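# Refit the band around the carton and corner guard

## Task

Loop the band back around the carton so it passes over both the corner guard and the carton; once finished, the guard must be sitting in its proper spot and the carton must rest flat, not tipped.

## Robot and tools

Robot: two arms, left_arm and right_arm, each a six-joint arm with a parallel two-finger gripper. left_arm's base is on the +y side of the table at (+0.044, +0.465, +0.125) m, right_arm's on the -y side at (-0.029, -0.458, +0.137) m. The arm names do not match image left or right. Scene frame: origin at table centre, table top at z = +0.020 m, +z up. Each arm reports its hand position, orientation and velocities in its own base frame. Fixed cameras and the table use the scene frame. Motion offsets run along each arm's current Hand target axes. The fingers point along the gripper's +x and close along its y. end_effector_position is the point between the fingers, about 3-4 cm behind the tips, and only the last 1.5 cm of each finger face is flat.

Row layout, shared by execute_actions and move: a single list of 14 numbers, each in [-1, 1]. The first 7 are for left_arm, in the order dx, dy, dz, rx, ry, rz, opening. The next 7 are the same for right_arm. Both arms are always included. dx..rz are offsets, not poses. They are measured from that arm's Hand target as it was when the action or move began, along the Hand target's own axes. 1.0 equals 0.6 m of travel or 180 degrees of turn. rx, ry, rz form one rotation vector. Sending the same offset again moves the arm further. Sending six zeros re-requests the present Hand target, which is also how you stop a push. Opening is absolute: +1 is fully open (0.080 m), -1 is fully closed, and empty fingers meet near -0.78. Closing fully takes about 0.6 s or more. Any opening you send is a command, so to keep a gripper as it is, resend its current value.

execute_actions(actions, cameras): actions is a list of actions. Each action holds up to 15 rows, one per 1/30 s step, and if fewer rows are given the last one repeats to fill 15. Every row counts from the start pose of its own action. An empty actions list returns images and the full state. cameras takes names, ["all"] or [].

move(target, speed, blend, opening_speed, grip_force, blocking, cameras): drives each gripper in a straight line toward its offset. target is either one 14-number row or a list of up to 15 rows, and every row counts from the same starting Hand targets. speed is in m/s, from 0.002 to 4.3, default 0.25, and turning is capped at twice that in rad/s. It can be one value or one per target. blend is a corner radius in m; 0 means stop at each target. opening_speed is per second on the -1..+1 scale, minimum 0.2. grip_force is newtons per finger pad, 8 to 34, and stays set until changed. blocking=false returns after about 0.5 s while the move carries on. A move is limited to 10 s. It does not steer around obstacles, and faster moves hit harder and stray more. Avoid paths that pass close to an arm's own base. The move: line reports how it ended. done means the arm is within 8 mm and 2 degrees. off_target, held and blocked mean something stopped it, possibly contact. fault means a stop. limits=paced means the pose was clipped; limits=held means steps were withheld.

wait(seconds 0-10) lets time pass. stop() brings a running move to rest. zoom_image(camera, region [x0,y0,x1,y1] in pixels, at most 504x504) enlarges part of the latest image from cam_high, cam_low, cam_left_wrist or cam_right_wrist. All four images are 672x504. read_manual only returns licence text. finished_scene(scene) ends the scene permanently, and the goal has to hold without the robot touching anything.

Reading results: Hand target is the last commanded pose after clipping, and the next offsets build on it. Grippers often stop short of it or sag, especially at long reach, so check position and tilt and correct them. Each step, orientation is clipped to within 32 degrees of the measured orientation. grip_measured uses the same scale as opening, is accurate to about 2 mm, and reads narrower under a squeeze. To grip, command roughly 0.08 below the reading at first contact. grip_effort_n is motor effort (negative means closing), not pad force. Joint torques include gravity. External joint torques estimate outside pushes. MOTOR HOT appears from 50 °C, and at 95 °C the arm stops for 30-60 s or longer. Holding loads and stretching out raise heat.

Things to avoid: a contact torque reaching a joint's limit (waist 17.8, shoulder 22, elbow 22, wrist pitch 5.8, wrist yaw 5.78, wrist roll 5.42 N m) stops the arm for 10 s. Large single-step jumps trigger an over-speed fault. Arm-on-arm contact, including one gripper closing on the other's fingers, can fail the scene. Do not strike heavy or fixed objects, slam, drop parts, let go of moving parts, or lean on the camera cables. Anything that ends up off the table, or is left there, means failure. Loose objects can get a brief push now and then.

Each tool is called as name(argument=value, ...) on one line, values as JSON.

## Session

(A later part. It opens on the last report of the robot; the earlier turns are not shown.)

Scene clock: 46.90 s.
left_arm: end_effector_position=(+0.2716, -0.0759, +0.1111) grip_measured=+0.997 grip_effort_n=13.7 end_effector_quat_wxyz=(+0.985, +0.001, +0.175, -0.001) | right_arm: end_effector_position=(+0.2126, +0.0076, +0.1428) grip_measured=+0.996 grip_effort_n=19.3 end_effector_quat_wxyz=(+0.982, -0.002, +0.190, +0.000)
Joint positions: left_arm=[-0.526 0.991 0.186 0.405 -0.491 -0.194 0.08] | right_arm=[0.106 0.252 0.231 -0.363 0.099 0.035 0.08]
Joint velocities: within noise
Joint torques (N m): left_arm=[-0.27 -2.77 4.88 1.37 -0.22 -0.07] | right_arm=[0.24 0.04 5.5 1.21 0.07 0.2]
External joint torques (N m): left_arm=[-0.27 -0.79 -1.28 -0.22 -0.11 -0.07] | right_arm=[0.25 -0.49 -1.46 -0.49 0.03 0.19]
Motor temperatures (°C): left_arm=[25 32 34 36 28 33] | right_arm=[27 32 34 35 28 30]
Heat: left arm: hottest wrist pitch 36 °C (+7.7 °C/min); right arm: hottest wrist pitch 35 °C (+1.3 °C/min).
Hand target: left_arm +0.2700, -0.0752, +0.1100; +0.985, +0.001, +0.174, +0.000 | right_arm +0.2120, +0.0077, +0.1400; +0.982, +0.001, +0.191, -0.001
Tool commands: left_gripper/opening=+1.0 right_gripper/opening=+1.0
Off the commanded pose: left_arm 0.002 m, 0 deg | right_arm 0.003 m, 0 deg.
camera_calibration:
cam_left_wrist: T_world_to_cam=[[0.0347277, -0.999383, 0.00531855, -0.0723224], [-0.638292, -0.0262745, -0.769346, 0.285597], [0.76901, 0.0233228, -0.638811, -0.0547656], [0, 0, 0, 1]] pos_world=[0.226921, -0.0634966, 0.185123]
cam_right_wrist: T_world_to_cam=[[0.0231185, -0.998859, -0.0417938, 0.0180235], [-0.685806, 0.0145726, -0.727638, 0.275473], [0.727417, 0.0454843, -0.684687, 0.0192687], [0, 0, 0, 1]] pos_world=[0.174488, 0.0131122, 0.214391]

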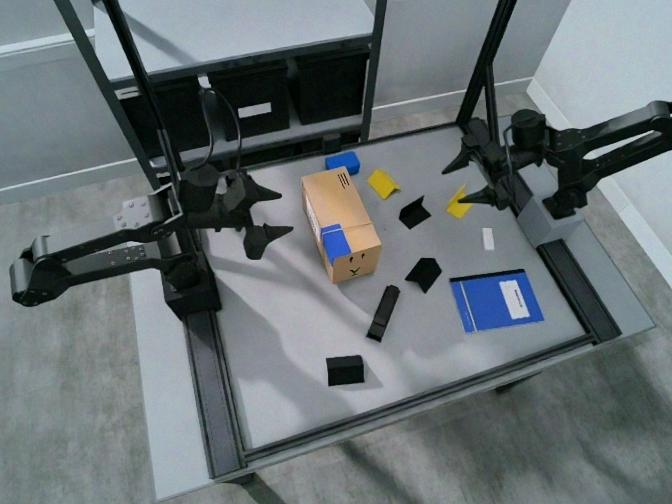

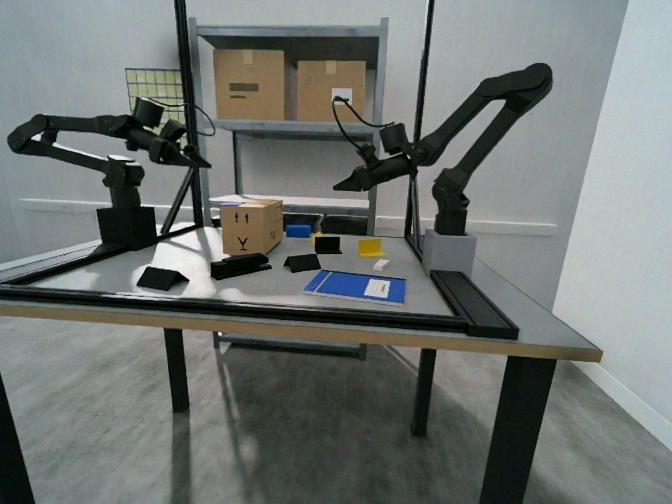

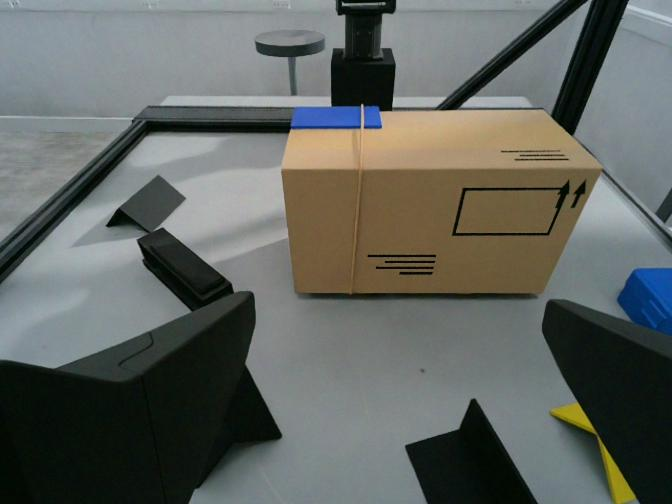

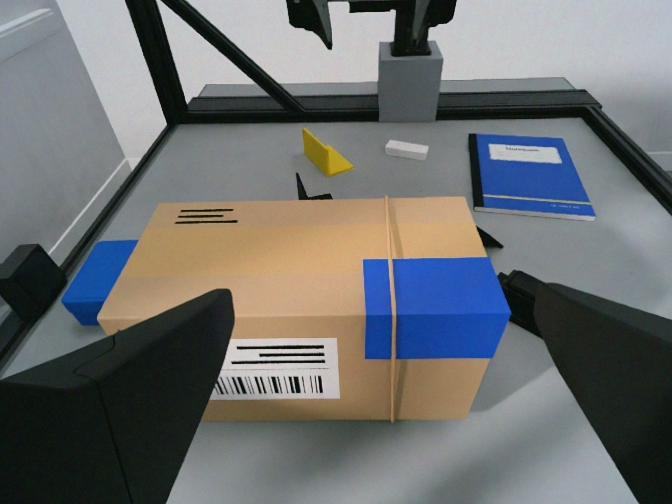

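move(target=[[0,0,0,0,0,0,1,0.1235,-0.0335,0.0859,0,0.3783,0,-0.3],[0,0,0,0,0,0,1,0.1903,-0.0335,0.023,0,0.3783,0,-0.3]], speed=0.2, blend=[0.02,0], cameras=["cam_right_wrist"])

Scene clock: 51.13 s.
left_arm: end_effector_position=(+0.2716, -0.0759, +0.1111) grip_measured=+0.997 grip_effort_n=13.3 end_effector_quat_wxyz=(+0.985, +0.001, +0.175, -0.001) | right_arm: end_effector_position=(+0.3235, -0.0123, +0.1136) grip_measured=-0.296 grip_effort_n=-15.6 end_effector_quat_wxyz=(+0.710, +0.002, +0.704, -0.001)
Joint positions: left_arm=[-0.526 0.991 0.186 0.405 -0.491 -0.194 0.08] | right_arm=[-0.039 1.768 1.406 -1.201 -0.002 -0.035 0.022]
Joint torques (N m): left_arm=[-0.46 -2.79 4.92 1.36 -0.25 -0.05] | right_arm=[0.08 -6.78 4.98 0.28 0.02 -0.11]
External joint torques (N m): left_arm=[-0.44 -0.78 -1.29 -0.25 -0.14 -0.05] | right_arm=[0.05 0.55 -0.81 -0.09 0.03 -0.11]
Heat: left arm: hottest wrist pitch 35 °C (+5.9 °C/min); right arm: hottest wrist pitch 35 °C (+1.2 °C/min).
Hand target: left_arm +0.2700, -0.0752, +0.1100; +0.985, +0.001, +0.174, +0.000 | right_arm +0.3230, -0.0125, +0.1101; +0.706, +0.001, +0.708, +0.000
Off the commanded pose: left_arm 0.002 m, 0 deg | right_arm 0.004 m, 1 deg.
move: done
camera_calibration:
cam_right_wrist: T_world_to_cam=[[-0.0392052, -0.998411, -0.0404883, 0.0142773], [-0.933474, 0.0221391, 0.357961, 0.28745], [-0.356495, 0.0518287, -0.932858, 0.298422], [0, 0, 0, 1]] pos_world=[0.375273, -0.00757603, 0.176068]
Images, in order (width x height): cam_right_wrist 672x504.

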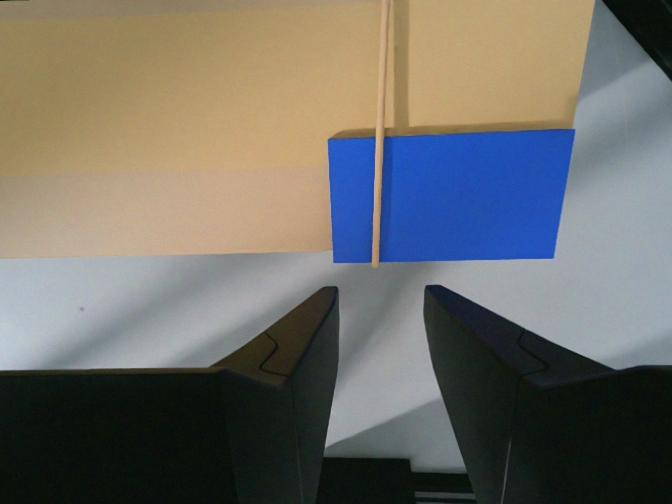

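move(target=[[0,0,0,0,0,0,1,0.0418,-0.0008,-0.0083,0,0,0,-0.45],[0,0,0,0,0,0,1,0.0748,-0.0008,-0.0083,0,0,0,-0.45]], speed=[0.1,0.05], cameras=["cam_right_wrist"])

Scene clock: 53.13 s.
left_arm: end_effector_position=(+0.2716, -0.0759, +0.1111) grip_measured=+0.997 grip_effort_n=13.7 end_effector_quat_wxyz=(+0.985, +0.001, +0.175, -0.001) | right_arm: end_effector_position=(+0.3206, -0.0124, +0.0714) grip_measured=-0.446 grip_effort_n=-15.6 end_effector_quat_wxyz=(+0.713, +0.002, +0.701, -0.001)
Joint positions: left_arm=[-0.526 0.991 0.186 0.405 -0.491 -0.194 0.08] | right_arm=[-0.039 1.782 1.252 -1.024 -0.002 -0.035 0.015]
Joint torques (N m): left_arm=[-0.32 -2.73 4.85 1.36 -0.2 -0.06] | right_arm=[0.1 -6.18 3.97 0.32 0 -0.16]
External joint torques (N m): left_arm=[-0.32 -0.75 -1.28 -0.22 -0.08 -0.06] | right_arm=[0.14 1.02 -1.56 -0.04 0 -0.16]
Heat: left arm: hottest wrist pitch 35 °C (+5.6 °C/min); right arm: hottest wrist pitch 35 °C (+1.1 °C/min).
Hand target: left_arm +0.2700, -0.0752, +0.1100; +0.985, +0.001, +0.174, +0.000 | right_arm +0.3180, -0.0130, +0.0652; +0.706, +0.001, +0.708, +0.000
Off the commanded pose: left_arm 0.002 m, 0 deg | right_arm 0.007 m, 1 deg.
move: done
camera_calibration:
cam_right_wrist: T_world_to_cam=[[-0.0388288, -0.998458, -0.0396745, 0.0122998], [-0.936729, 0.0225474, 0.349329, 0.301631], [-0.347896, 0.0507283, -0.93616, 0.255454], [0, 0, 0, 1]] pos_world=[0.371895, -0.00747889, 0.134265]
Images, in order (width x height): cam_right_wrist 672x504.

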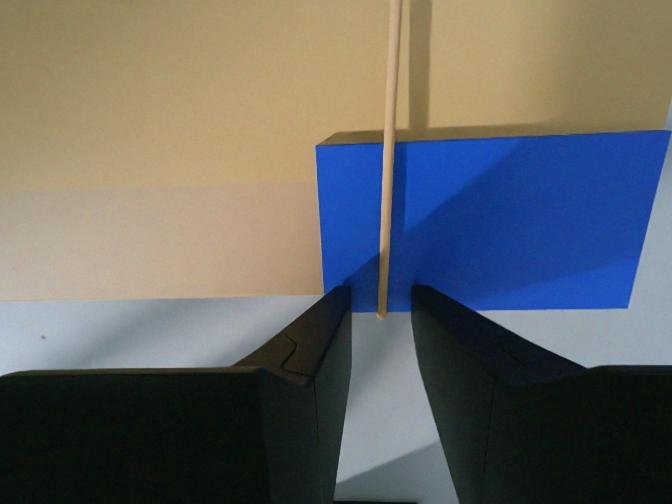

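move(target=[0,0,0,0,0,0,1,0,0,0,0,0,0,-1], opening_speed=0.8, cameras=["cam_right_wrist"])

Scene clock: 54.17 s.
left_arm: end_effector_position=(+0.2716, -0.0759, +0.1111) grip_measured=+0.997 grip_effort_n=13.7 end_effector_quat_wxyz=(+0.985, +0.001, +0.175, -0.001) | right_arm: end_effector_position=(+0.3207, -0.0130, +0.0714) grip_measured=-0.771 grip_effort_n=-28.6 end_effector_quat_wxyz=(+0.713, +0.002, +0.701, -0.002)
Joint positions: left_arm=[-0.526 0.991 0.186 0.405 -0.491 -0.194 0.08] | right_arm=[-0.04 1.782 1.252 -1.023 0 -0.035 0]
Joint torques (N m): left_arm=[-0.16 -2.68 4.79 1.39 -0.24 -0.07] | right_arm=[0 -6.19 4.01 0.3 -0.07 -0.17]
External joint torques (N m): left_arm=[-0.18 -0.7 -1.33 -0.2 -0.12 -0.07] | right_arm=[0.05 1.06 -1.57 -0.07 -0.07 -0.17]
Heat: left arm: hottest wrist pitch 35 °C (+5.5 °C/min); right arm: hottest wrist pitch 35 °C (+1.1 °C/min).
Hand target: left_arm +0.2700, -0.0752, +0.1100; +0.985, +0.001, +0.174, +0.000 | right_arm +0.3179, -0.0129, +0.0652; +0.706, +0.001, +0.708, +0.000
Off the commanded pose: left_arm 0.002 m, 0 deg | right_arm 0.007 m, 1 deg.
move: done
camera_calibration:
cam_right_wrist: T_world_to_cam=[[-0.0400231, -0.998485, -0.0377538, 0.0118826], [-0.93679, 0.0243524, 0.349044, 0.301719], [-0.347596, 0.0493372, -0.936345, 0.255388], [0, 0, 0, 1]] pos_world=[0.371894, -0.00808311, 0.134267]
Images, in order (width x height): cam_right_wrist 672x504.

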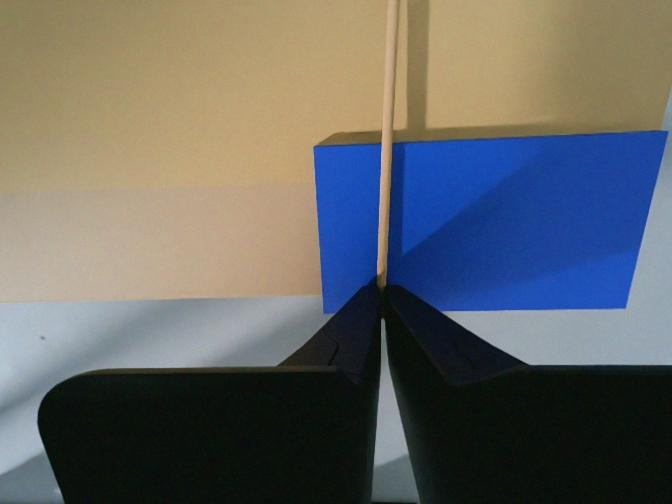

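move(target=[[0,0,0,0,0,0,1,-0.02,0,0,0,0,0,-1],[0,0,0,0,0,0,1,-0.02,-0.0115,0,0,0,0,-1],[0,0,0,0,0,0,1,0,-0.0115,0,0,0,0,-1]], speed=[0.05,0.03,0.04], cameras=["cam_right_wrist"])

Scene clock: 56.73 s.
left_arm: end_effector_position=(+0.2716, -0.0759, +0.1111) grip_measured=+0.997 grip_effort_n=13.3 end_effector_quat_wxyz=(+0.985, +0.001, +0.175, -0.001) | right_arm: end_effector_position=(+0.3207, -0.0194, +0.0712) grip_measured=-0.772 grip_effort_n=-27.2 end_effector_quat_wxyz=(+0.713, +0.001, +0.701, -0.002)
Joint positions: left_arm=[-0.526 0.991 0.186 0.405 -0.491 -0.194 0.08] | right_arm=[-0.06 1.784 1.254 -1.024 0 -0.056 0]
Joint torques (N m): left_arm=[-0.4 -2.8 4.81 1.37 -0.26 -0.07] | right_arm=[-0.12 -6.29 3.99 0.34 -0.07 -0.17]
External joint torques (N m): left_arm=[-0.39 -0.83 -1.33 -0.22 -0.15 -0.07] | right_arm=[-0.11 0.96 -1.58 -0.03 -0.07 -0.17]
Heat: left arm: hottest wrist pitch 35 °C (+5.3 °C/min); right arm: hottest wrist pitch 35 °C (+1.1 °C/min).
Hand target: left_arm +0.2700, -0.0752, +0.1100; +0.985, +0.001, +0.174, +0.000 | right_arm +0.3179, -0.0198, +0.0651; +0.706, +0.001, +0.708, +0.000
Off the commanded pose: left_arm 0.002 m, 0 deg | right_arm 0.007 m, 1 deg.
move: done
camera_calibration:
cam_right_wrist: T_world_to_cam=[[-0.0385559, -0.998556, -0.0374211, 0.00499586], [-0.93655, 0.0230539, 0.349775, 0.301829], [-0.348407, 0.0485326, -0.936086, 0.255802], [0, 0, 0, 1]] pos_world=[0.371994, -0.0143845, 0.134068]
Images, in order (width x height): cam_right_wrist 672x504.

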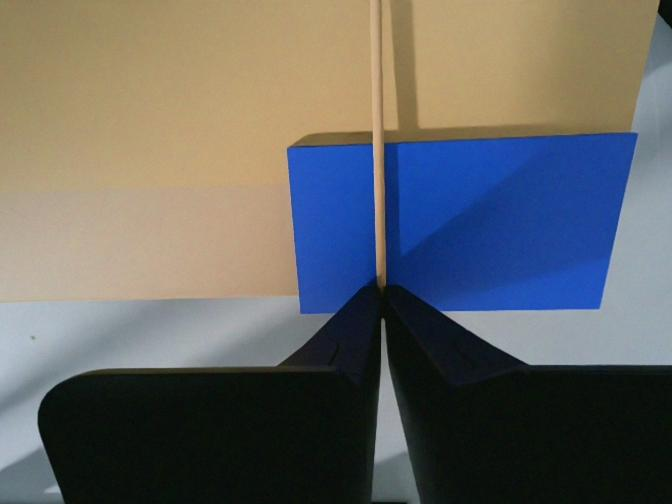

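move(target=[0,0,0,0,0,0,1,-0.004,0,0,0,0,0,-0.6], opening_speed=0.3, cameras=["cam_right_wrist"])

Scene clock: 57.73 s.
left_arm: end_effector_position=(+0.2716, -0.0759, +0.1111) grip_measured=+0.997 grip_effort_n=13.7 end_effector_quat_wxyz=(+0.985, +0.001, +0.175, -0.001) | right_arm: end_effector_position=(+0.3200, -0.0193, +0.0712) grip_measured=-0.605 grip_effort_n=19.8 end_effector_quat_wxyz=(+0.712, +0.001, +0.702, -0.002)
Joint positions: left_arm=[-0.526 0.991 0.186 0.405 -0.491 -0.194 0.08] | right_arm=[-0.06 1.784 1.254 -1.027 0 -0.056 0.008]
Joint torques (N m): left_arm=[-0.32 -2.75 4.83 1.4 -0.23 -0.06] | right_arm=[-0.14 -6.57 4.63 -0.03 -0.08 -0.17]
External joint torques (N m): left_arm=[-0.32 -0.81 -1.26 -0.17 -0.12 -0.06] | right_arm=[-0.08 0.69 -0.97 -0.4 -0.08 -0.17]
Heat: left arm: hottest wrist pitch 35 °C (+5.2 °C/min); right arm: hottest wrist pitch 35 °C (+1.0 °C/min).
Hand target: left_arm +0.2700, -0.0752, +0.1100; +0.985, +0.001, +0.174, +0.000 | right_arm +0.3179, -0.0198, +0.0675; +0.706, +0.001, +0.708, +0.000
Off the commanded pose: left_arm 0.002 m, 0 deg | right_arm 0.004 m, 1 deg.
move: done
camera_calibration:
cam_right_wrist: T_world_to_cam=[[-0.0386473, -0.998548, -0.0375204, 0.00512033], [-0.935474, 0.0229553, 0.35265, 0.3006], [-0.351276, 0.0487284, -0.935003, 0.256452], [0, 0, 0, 1]] pos_world=[0.371487, -0.0142839, 0.133969]
Images, in order (width x height): cam_right_wrist 672x504.

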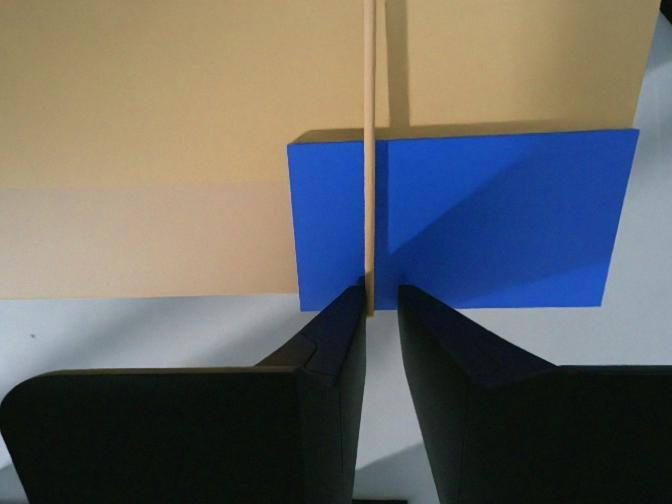

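move(target=[[0,0,0,0,0,0,1,-0.007,0.0045,0,0,0,0,-0.6],[0,0,0,0,0,0,1,-0.04,0.0045,0,0,0,0,-0.6]], speed=[0.02,0.06], cameras=["cam_right_wrist"])

Scene clock: 59.53 s.
left_arm: end_effector_position=(+0.2716, -0.0759, +0.1111) grip_measured=+0.997 grip_effort_n=13.3 end_effector_quat_wxyz=(+0.985, +0.001, +0.175, -0.001) | right_arm: end_effector_position=(+0.3159, -0.0179, +0.0865) grip_measured=-0.604 grip_effort_n=18.8 end_effector_quat_wxyz=(+0.701, +0.000, +0.714, +0.000)
Joint positions: left_arm=[-0.526 0.991 0.186 0.405 -0.491 -0.194 0.08] | right_arm=[-0.056 1.78 1.311 -1.121 0 -0.056 0.008]
Joint torques (N m): left_arm=[-0.14 -2.63 4.93 1.38 -0.21 -0.07] | right_arm=[0.24 -8.76 6.01 -0.03 -0.07 0.07]
External joint torques (N m): left_arm=[-0.13 -0.68 -1.19 -0.2 -0.09 -0.07] | right_arm=[0.28 -1.53 0.37 -0.35 -0.06 0.07]
Heat: left arm: hottest wrist pitch 35 °C (+5.0 °C/min); right arm: hottest wrist pitch 35 °C (+1.0 °C/min).
Hand target: left_arm +0.2700, -0.0752, +0.1100; +0.985, +0.001, +0.174, +0.000 | right_arm +0.3180, -0.0171, +0.0916; +0.706, +0.001, +0.708, +0.000
Off the commanded pose: left_arm 0.002 m, 0 deg | right_arm 0.006 m, 1 deg.
move: done
camera_calibration:
cam_right_wrist: T_world_to_cam=[[-0.0360545, -0.998622, -0.0381282, 0.00617494], [-0.923816, 0.0187543, 0.382377, 0.285024], [-0.381135, 0.0490099, -0.92322, 0.277542], [0, 0, 0, 1]] pos_world=[0.369313, -0.0127813, 0.147481]
Images, in order (width x height): cam_right_wrist 672x504.

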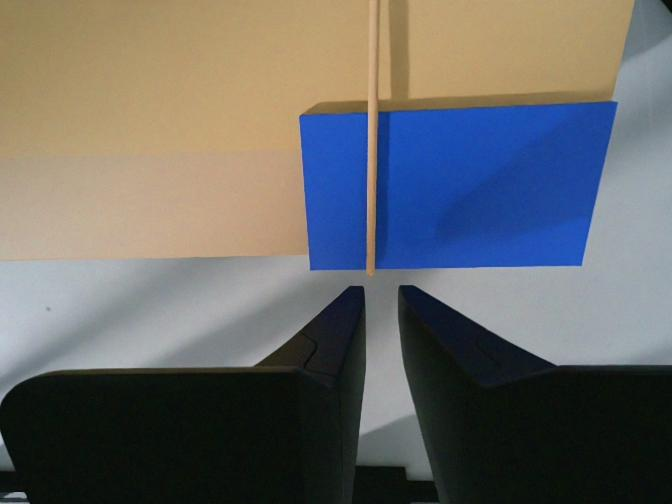

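move(target=[[0,0,0,0,0,0,1,0,0.0052,0,0,0,0,-0.5],[0,0,0,0,0,0,1,0.044,0.0052,0,0,0,0,-0.5]], speed=[0.04,0.05], cameras=["cam_right_wrist"])

Scene clock: 61.67 s.
left_arm: end_effector_position=(+0.2716, -0.0759, +0.1111) grip_measured=+0.997 grip_effort_n=13.3 end_effector_quat_wxyz=(+0.985, +0.001, +0.175, -0.001) | right_arm: end_effector_position=(+0.3206, -0.0150, +0.0714) grip_measured=-0.503 grip_effort_n=18.8 end_effector_quat_wxyz=(+0.713, -0.001, +0.701, +0.001)
Joint positions: left_arm=[-0.526 0.991 0.186 0.405 -0.491 -0.194 0.08] | right_arm=[-0.047 1.782 1.252 -1.023 0 -0.049 0.012]
Joint torques (N m): left_arm=[-0.25 -2.85 4.77 1.4 -0.21 -0.08] | right_arm=[0.25 -6.15 3.95 0.31 -0.07 0.17]
External joint torques (N m): left_arm=[-0.23 -0.91 -1.29 -0.17 -0.1 -0.08] | right_arm=[0.26 1.08 -1.61 -0.05 -0.07 0.17]
Heat: left arm: hottest wrist pitch 35 °C (+5.0 °C/min); right arm: hottest wrist pitch 35 °C (+1.0 °C/min).
Hand target: left_arm +0.2700, -0.0752, +0.1100; +0.985, +0.001, +0.174, +0.000 | right_arm +0.3180, -0.0139, +0.0652; +0.706, +0.001, +0.708, +0.000
Off the commanded pose: left_arm 0.002 m, 0 deg | right_arm 0.007 m, 1 deg.
move: done
camera_calibration:
cam_right_wrist: T_world_to_cam=[[-0.031229, -0.998806, -0.0375621, 0.00707876], [-0.936982, 0.016171, 0.349003, 0.301669], [-0.347979, 0.046094, -0.936369, 0.255545], [0, 0, 0, 1]] pos_world=[0.371804, -0.00958711, 0.134267]
Images, in order (width x height): cam_right_wrist 672x504.

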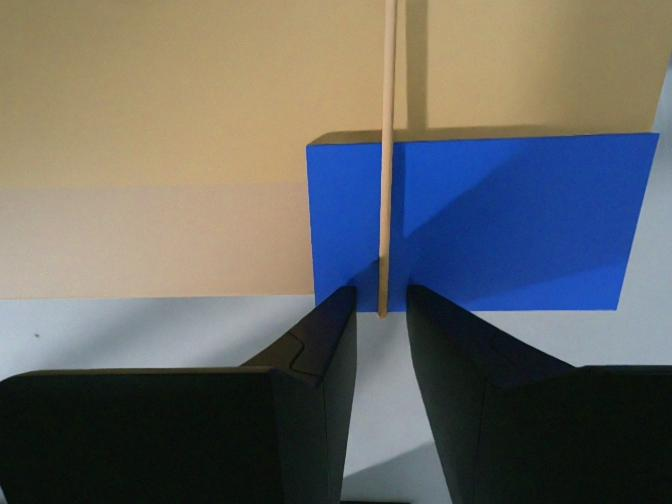

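move(target=[[0,0,0,0,0,0,1,0,0,0,0,0,0,-1],[0,0,0,0,0,0,1,-0.02,0,0,0,0,0,-1],[0,0,0,0,0,0,1,-0.02,-0.0143,0,0,0,0,-1],[0,0,0,0,0,0,1,0,-0.0143,0,0,0,0,-1]], speed=[0.05,0.05,0.03,0.04], opening_speed=0.8, cameras=["cam_right_wrist"])

Scene clock: 64.60 s.
left_arm: end_effector_position=(+0.2716, -0.0759, +0.1111) grip_measured=+0.997 grip_effort_n=13.3 end_effector_quat_wxyz=(+0.985, +0.001, +0.175, -0.001) | right_arm: end_effector_position=(+0.3208, -0.0222, +0.0713) grip_measured=-0.772 grip_effort_n=-27.7 end_effector_quat_wxyz=(+0.713, +0.001, +0.701, -0.002)
Joint positions: left_arm=[-0.526 0.991 0.186 0.405 -0.491 -0.194 0.08] | right_arm=[-0.069 1.785 1.256 -1.025 0.001 -0.065 0]
Joint torques (N m): left_arm=[-0.13 -2.73 4.82 1.37 -0.27 -0.09] | right_arm=[-0.09 -6.35 3.96 0.34 -0.07 -0.17]
External joint torques (N m): left_arm=[-0.13 -0.67 -1.46 -0.27 -0.15 -0.08] | right_arm=[-0.05 0.81 -1.57 -0.03 -0.07 -0.17]
Heat: left arm: hottest wrist pitch 35 °C (+4.0 °C/min); right arm: hottest wrist pitch 35 °C (+0.0 °C/min).
Hand target: left_arm +0.2700, -0.0752, +0.1100; +0.985, +0.001, +0.174, +0.000 | right_arm +0.3180, -0.0225, +0.0652; +0.706, +0.001, +0.708, +0.000
Off the commanded pose: left_arm 0.002 m, 0 deg | right_arm 0.007 m, 1 deg.
move: done
camera_calibration:
cam_right_wrist: T_world_to_cam=[[-0.0381613, -0.998589, -0.0369244, 0.00208815], [-0.93653, 0.0228537, 0.349842, 0.301837], [-0.348504, 0.0479313, -0.936081, 0.256053], [0, 0, 0, 1]] pos_world=[0.371994, -0.0170858, 0.134168]
Images, in order (width x height): cam_right_wrist 672x504.

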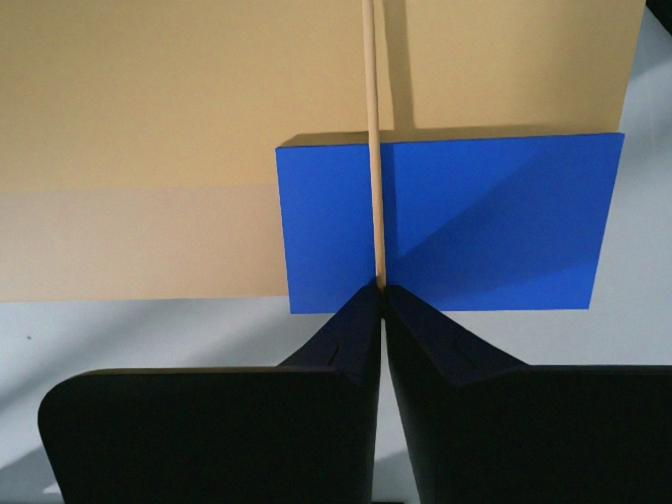

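move(target=[0,0,0,0,0,0,1,-0.004,0,0,0,0,0,-0.62], opening_speed=0.3, cameras=["cam_right_wrist"])

Scene clock: 65.50 s.
left_arm: end_effector_position=(+0.2716, -0.0759, +0.1111) grip_measured=+0.997 grip_effort_n=13.7 end_effector_quat_wxyz=(+0.985, +0.001, +0.175, -0.001) | right_arm: end_effector_position=(+0.3202, -0.0221, +0.0713) grip_measured=-0.625 grip_effort_n=19.8 end_effector_quat_wxyz=(+0.712, +0.001, +0.702, -0.002)
Joint positions: left_arm=[-0.526 0.991 0.186 0.405 -0.491 -0.194 0.08] | right_arm=[-0.069 1.785 1.256 -1.027 0.001 -0.065 0.007]
Joint torques (N m): left_arm=[-0.27 -2.78 4.66 1.37 -0.24 -0.09] | right_arm=[-0.13 -6.56 4.6 -0.04 -0.07 -0.17]
External joint torques (N m): left_arm=[-0.26 -0.8 -1.51 -0.22 -0.12 -0.09] | right_arm=[-0.12 0.57 -0.91 -0.39 -0.06 -0.17]
Heat: left arm: hottest wrist pitch 35 °C (+4.0 °C/min); right arm: hottest wrist pitch 35 °C (+0.0 °C/min).
Hand target: left_arm +0.2700, -0.0752, +0.1100; +0.985, +0.001, +0.174, +0.000 | right_arm +0.3179, -0.0225, +0.0676; +0.706, +0.001, +0.708, +0.000
Off the commanded pose: left_arm 0.002 m, 0 deg | right_arm 0.004 m, 1 deg.
move: done
camera_calibration:
cam_right_wrist: T_world_to_cam=[[-0.0382379, -0.998582, -0.0370425, 0.00211021], [-0.935598, 0.0227563, 0.352333, 0.300844], [-0.35099, 0.0481293, -0.935141, 0.256526], [0, 0, 0, 1]] pos_world=[0.371588, -0.0170853, 0.133969]
Images, in order (width x height): cam_right_wrist 672x504.

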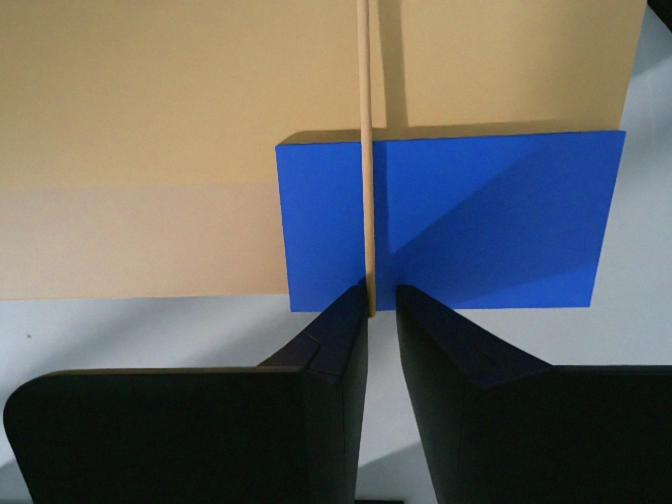

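move(target=[[0,0,0,0,0,0,1,-0.007,0.004,0,0,0,0,-0.62],[0,0,0,0,0,0,1,-0.04,0.004,0,0,0,0,-0.62],[0,0,0,0,0,0,1,-0.075,0.004,0,0,0,0,-0.62]], speed=[0.02,0.06,0.15], blend=[0,0.01,0], cameras=["cam_right_wrist"])

Scene clock: 67.30 s.
left_arm: end_effector_position=(+0.2716, -0.0759, +0.1111) grip_measured=+0.997 grip_effort_n=13.3 end_effector_quat_wxyz=(+0.985, +0.001, +0.175, -0.001) | right_arm: end_effector_position=(+0.3164, -0.0210, +0.1089) grip_measured=-0.624 grip_effort_n=18.8 end_effector_quat_wxyz=(+0.702, +0.001, +0.712, +0.000)
Joint positions: left_arm=[-0.526 0.991 0.186 0.405 -0.491 -0.194 0.08] | right_arm=[-0.066 1.763 1.381 -1.203 0.001 -0.065 0.007]
Joint torques (N m): left_arm=[-0.29 -2.82 4.78 1.4 -0.24 -0.1] | right_arm=[0.22 -8.28 6.01 0.01 -0.08 0.04]
External joint torques (N m): left_arm=[-0.31 -0.85 -1.34 -0.18 -0.12 -0.11] | right_arm=[0.22 -1.18 0.34 -0.31 -0.07 0.04]
Heat: left arm: hottest wrist pitch 35 °C (+4.0 °C/min); right arm: hottest elbow 35 °C (+4.0 °C/min).
Hand target: left_arm +0.2700, -0.0752, +0.1100; +0.985, +0.001, +0.174, +0.000 | right_arm +0.3180, -0.0203, +0.1126; +0.706, +0.001, +0.708, +0.000
Off the commanded pose: left_arm 0.002 m, 0 deg | right_arm 0.004 m, 1 deg.
move: done; blend cut to 0.0099 m at target 2
camera_calibration:
cam_right_wrist: T_world_to_cam=[[-0.0366405, -0.998614, -0.0377706, 0.00410714], [-0.925509, 0.019653, 0.378214, 0.277945], [-0.376948, 0.048815, -0.924947, 0.297473], [0, 0, 0, 1]] pos_world=[0.369523, -0.0158822, 0.170179]
Images, in order (width x height): cam_right_wrist 672x504.

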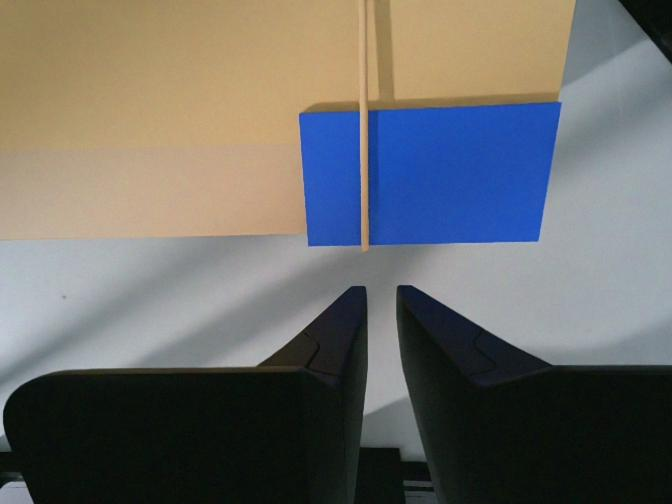

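move(target=[[0,0,0,0,0,0,1,-0.08,0.02,-0.06,0,-0.12,0,0.2],[0,0,0,0,0,0,1,-0.0457,0.0467,-0.1767,0,-0.3778,0,1]], speed=[0.2,0.25], blend=[0.03,0], cameras=["all"])

Scene clock: 71.30 s.
left_arm: end_effector_position=(+0.2716, -0.0759, +0.1111) grip_measured=+0.997 grip_effort_n=13.7 end_effector_quat_wxyz=(+0.985, +0.001, +0.175, -0.001) | right_arm: end_effector_position=(+0.2124, +0.0078, +0.1425) grip_measured=+0.995 grip_effort_n=19.3 end_effector_quat_wxyz=(+0.981, -0.002, +0.192, +0.000)
Joint positions: left_arm=[-0.526 0.991 0.186 0.405 -0.491 -0.194 0.08] | right_arm=[0.108 0.255 0.233 -0.366 0.101 0.036 0.08]
Joint torques (N m): left_arm=[-0.4 -2.87 5 1.38 -0.22 -0.07] | right_arm=[0.27 0.04 5.5 1.36 0.07 0.2]
External joint torques (N m): left_arm=[-0.41 -0.86 -1.18 -0.22 -0.09 -0.07] | right_arm=[0.25 -0.5 -1.43 -0.32 0.04 0.19]
Heat: left arm: hottest wrist pitch 35 °C (+3.0 °C/min); right arm: hottest elbow 35 °C (+3.0 °C/min).
Hand target: left_arm +0.2700, -0.0752, +0.1100; +0.985, +0.001, +0.174, +0.000 | right_arm +0.2121, +0.0080, +0.1403; +0.981, +0.001, +0.192, -0.001
Off the commanded pose: left_arm 0.002 m, 0 deg | right_arm 0.002 m, 0 deg.
move: done
camera_calibration:
cam_left_wrist: T_world_to_cam=[[0.0347277, -0.999383, 0.00531855, -0.0723224], [-0.638292, -0.0262745, -0.769346, 0.285597], [0.76901, 0.0233228, -0.638811, -0.0547656], [0, 0, 0, 1]] pos_world=[0.226921, -0.0634966, 0.185123]
cam_right_wrist: T_world_to_cam=[[0.0230325, -0.99886, -0.0418049, 0.0181319], [-0.68848, 0.0144723, -0.725111, 0.275454], [0.72489, 0.045483, -0.687362, 0.0200631], [0, 0, 0, 1]] pos_world=[0.174684, 0.0132122, 0.214284]

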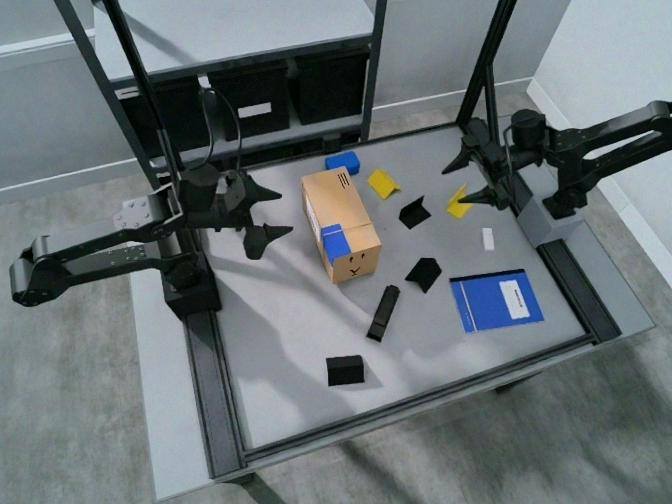

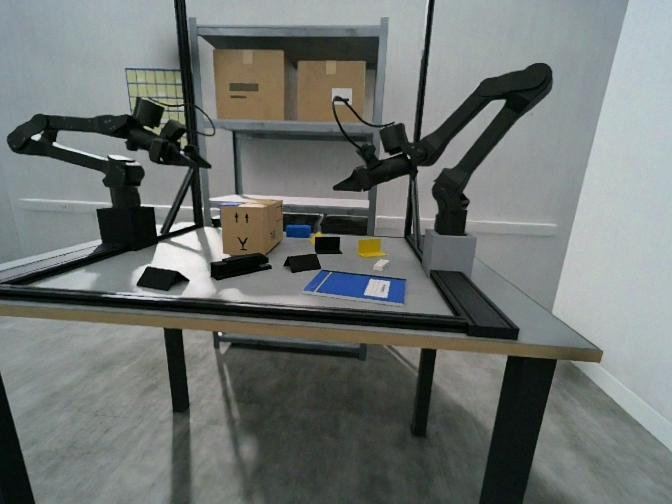

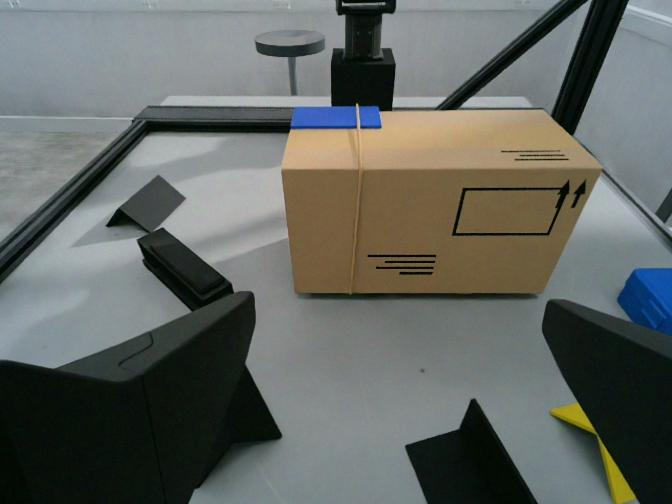

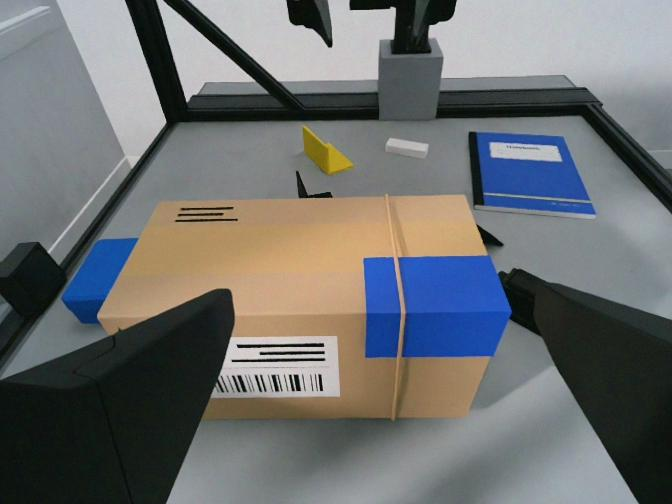

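zoom_image(camera="cam_right_wrist", region=[260, 180, 520, 440])

zoom_image(camera="cam_left_wrist", region=[270, 95, 480, 315])

Scaled by 1.938 from the camera's 672x504 image, which has a finer 960x720 frame.

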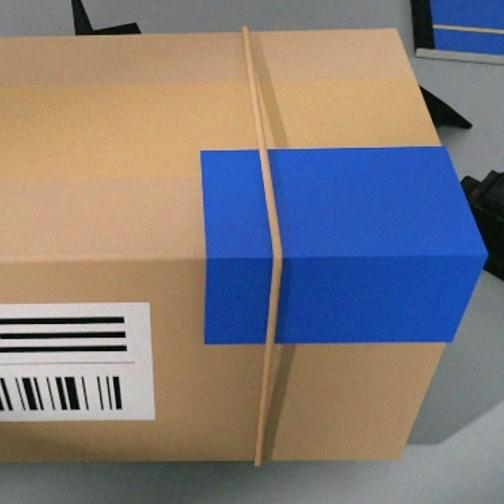

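Scaled by 2.291 from the camera's 672x504 image, which has a finer 960x720 frame.

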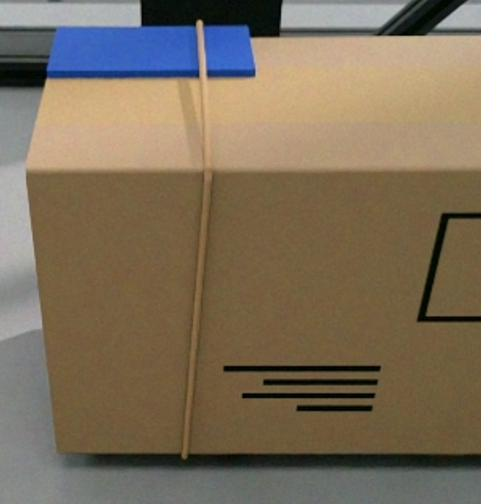

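finished_scene(scene=2)

The scene is finished: the task was done.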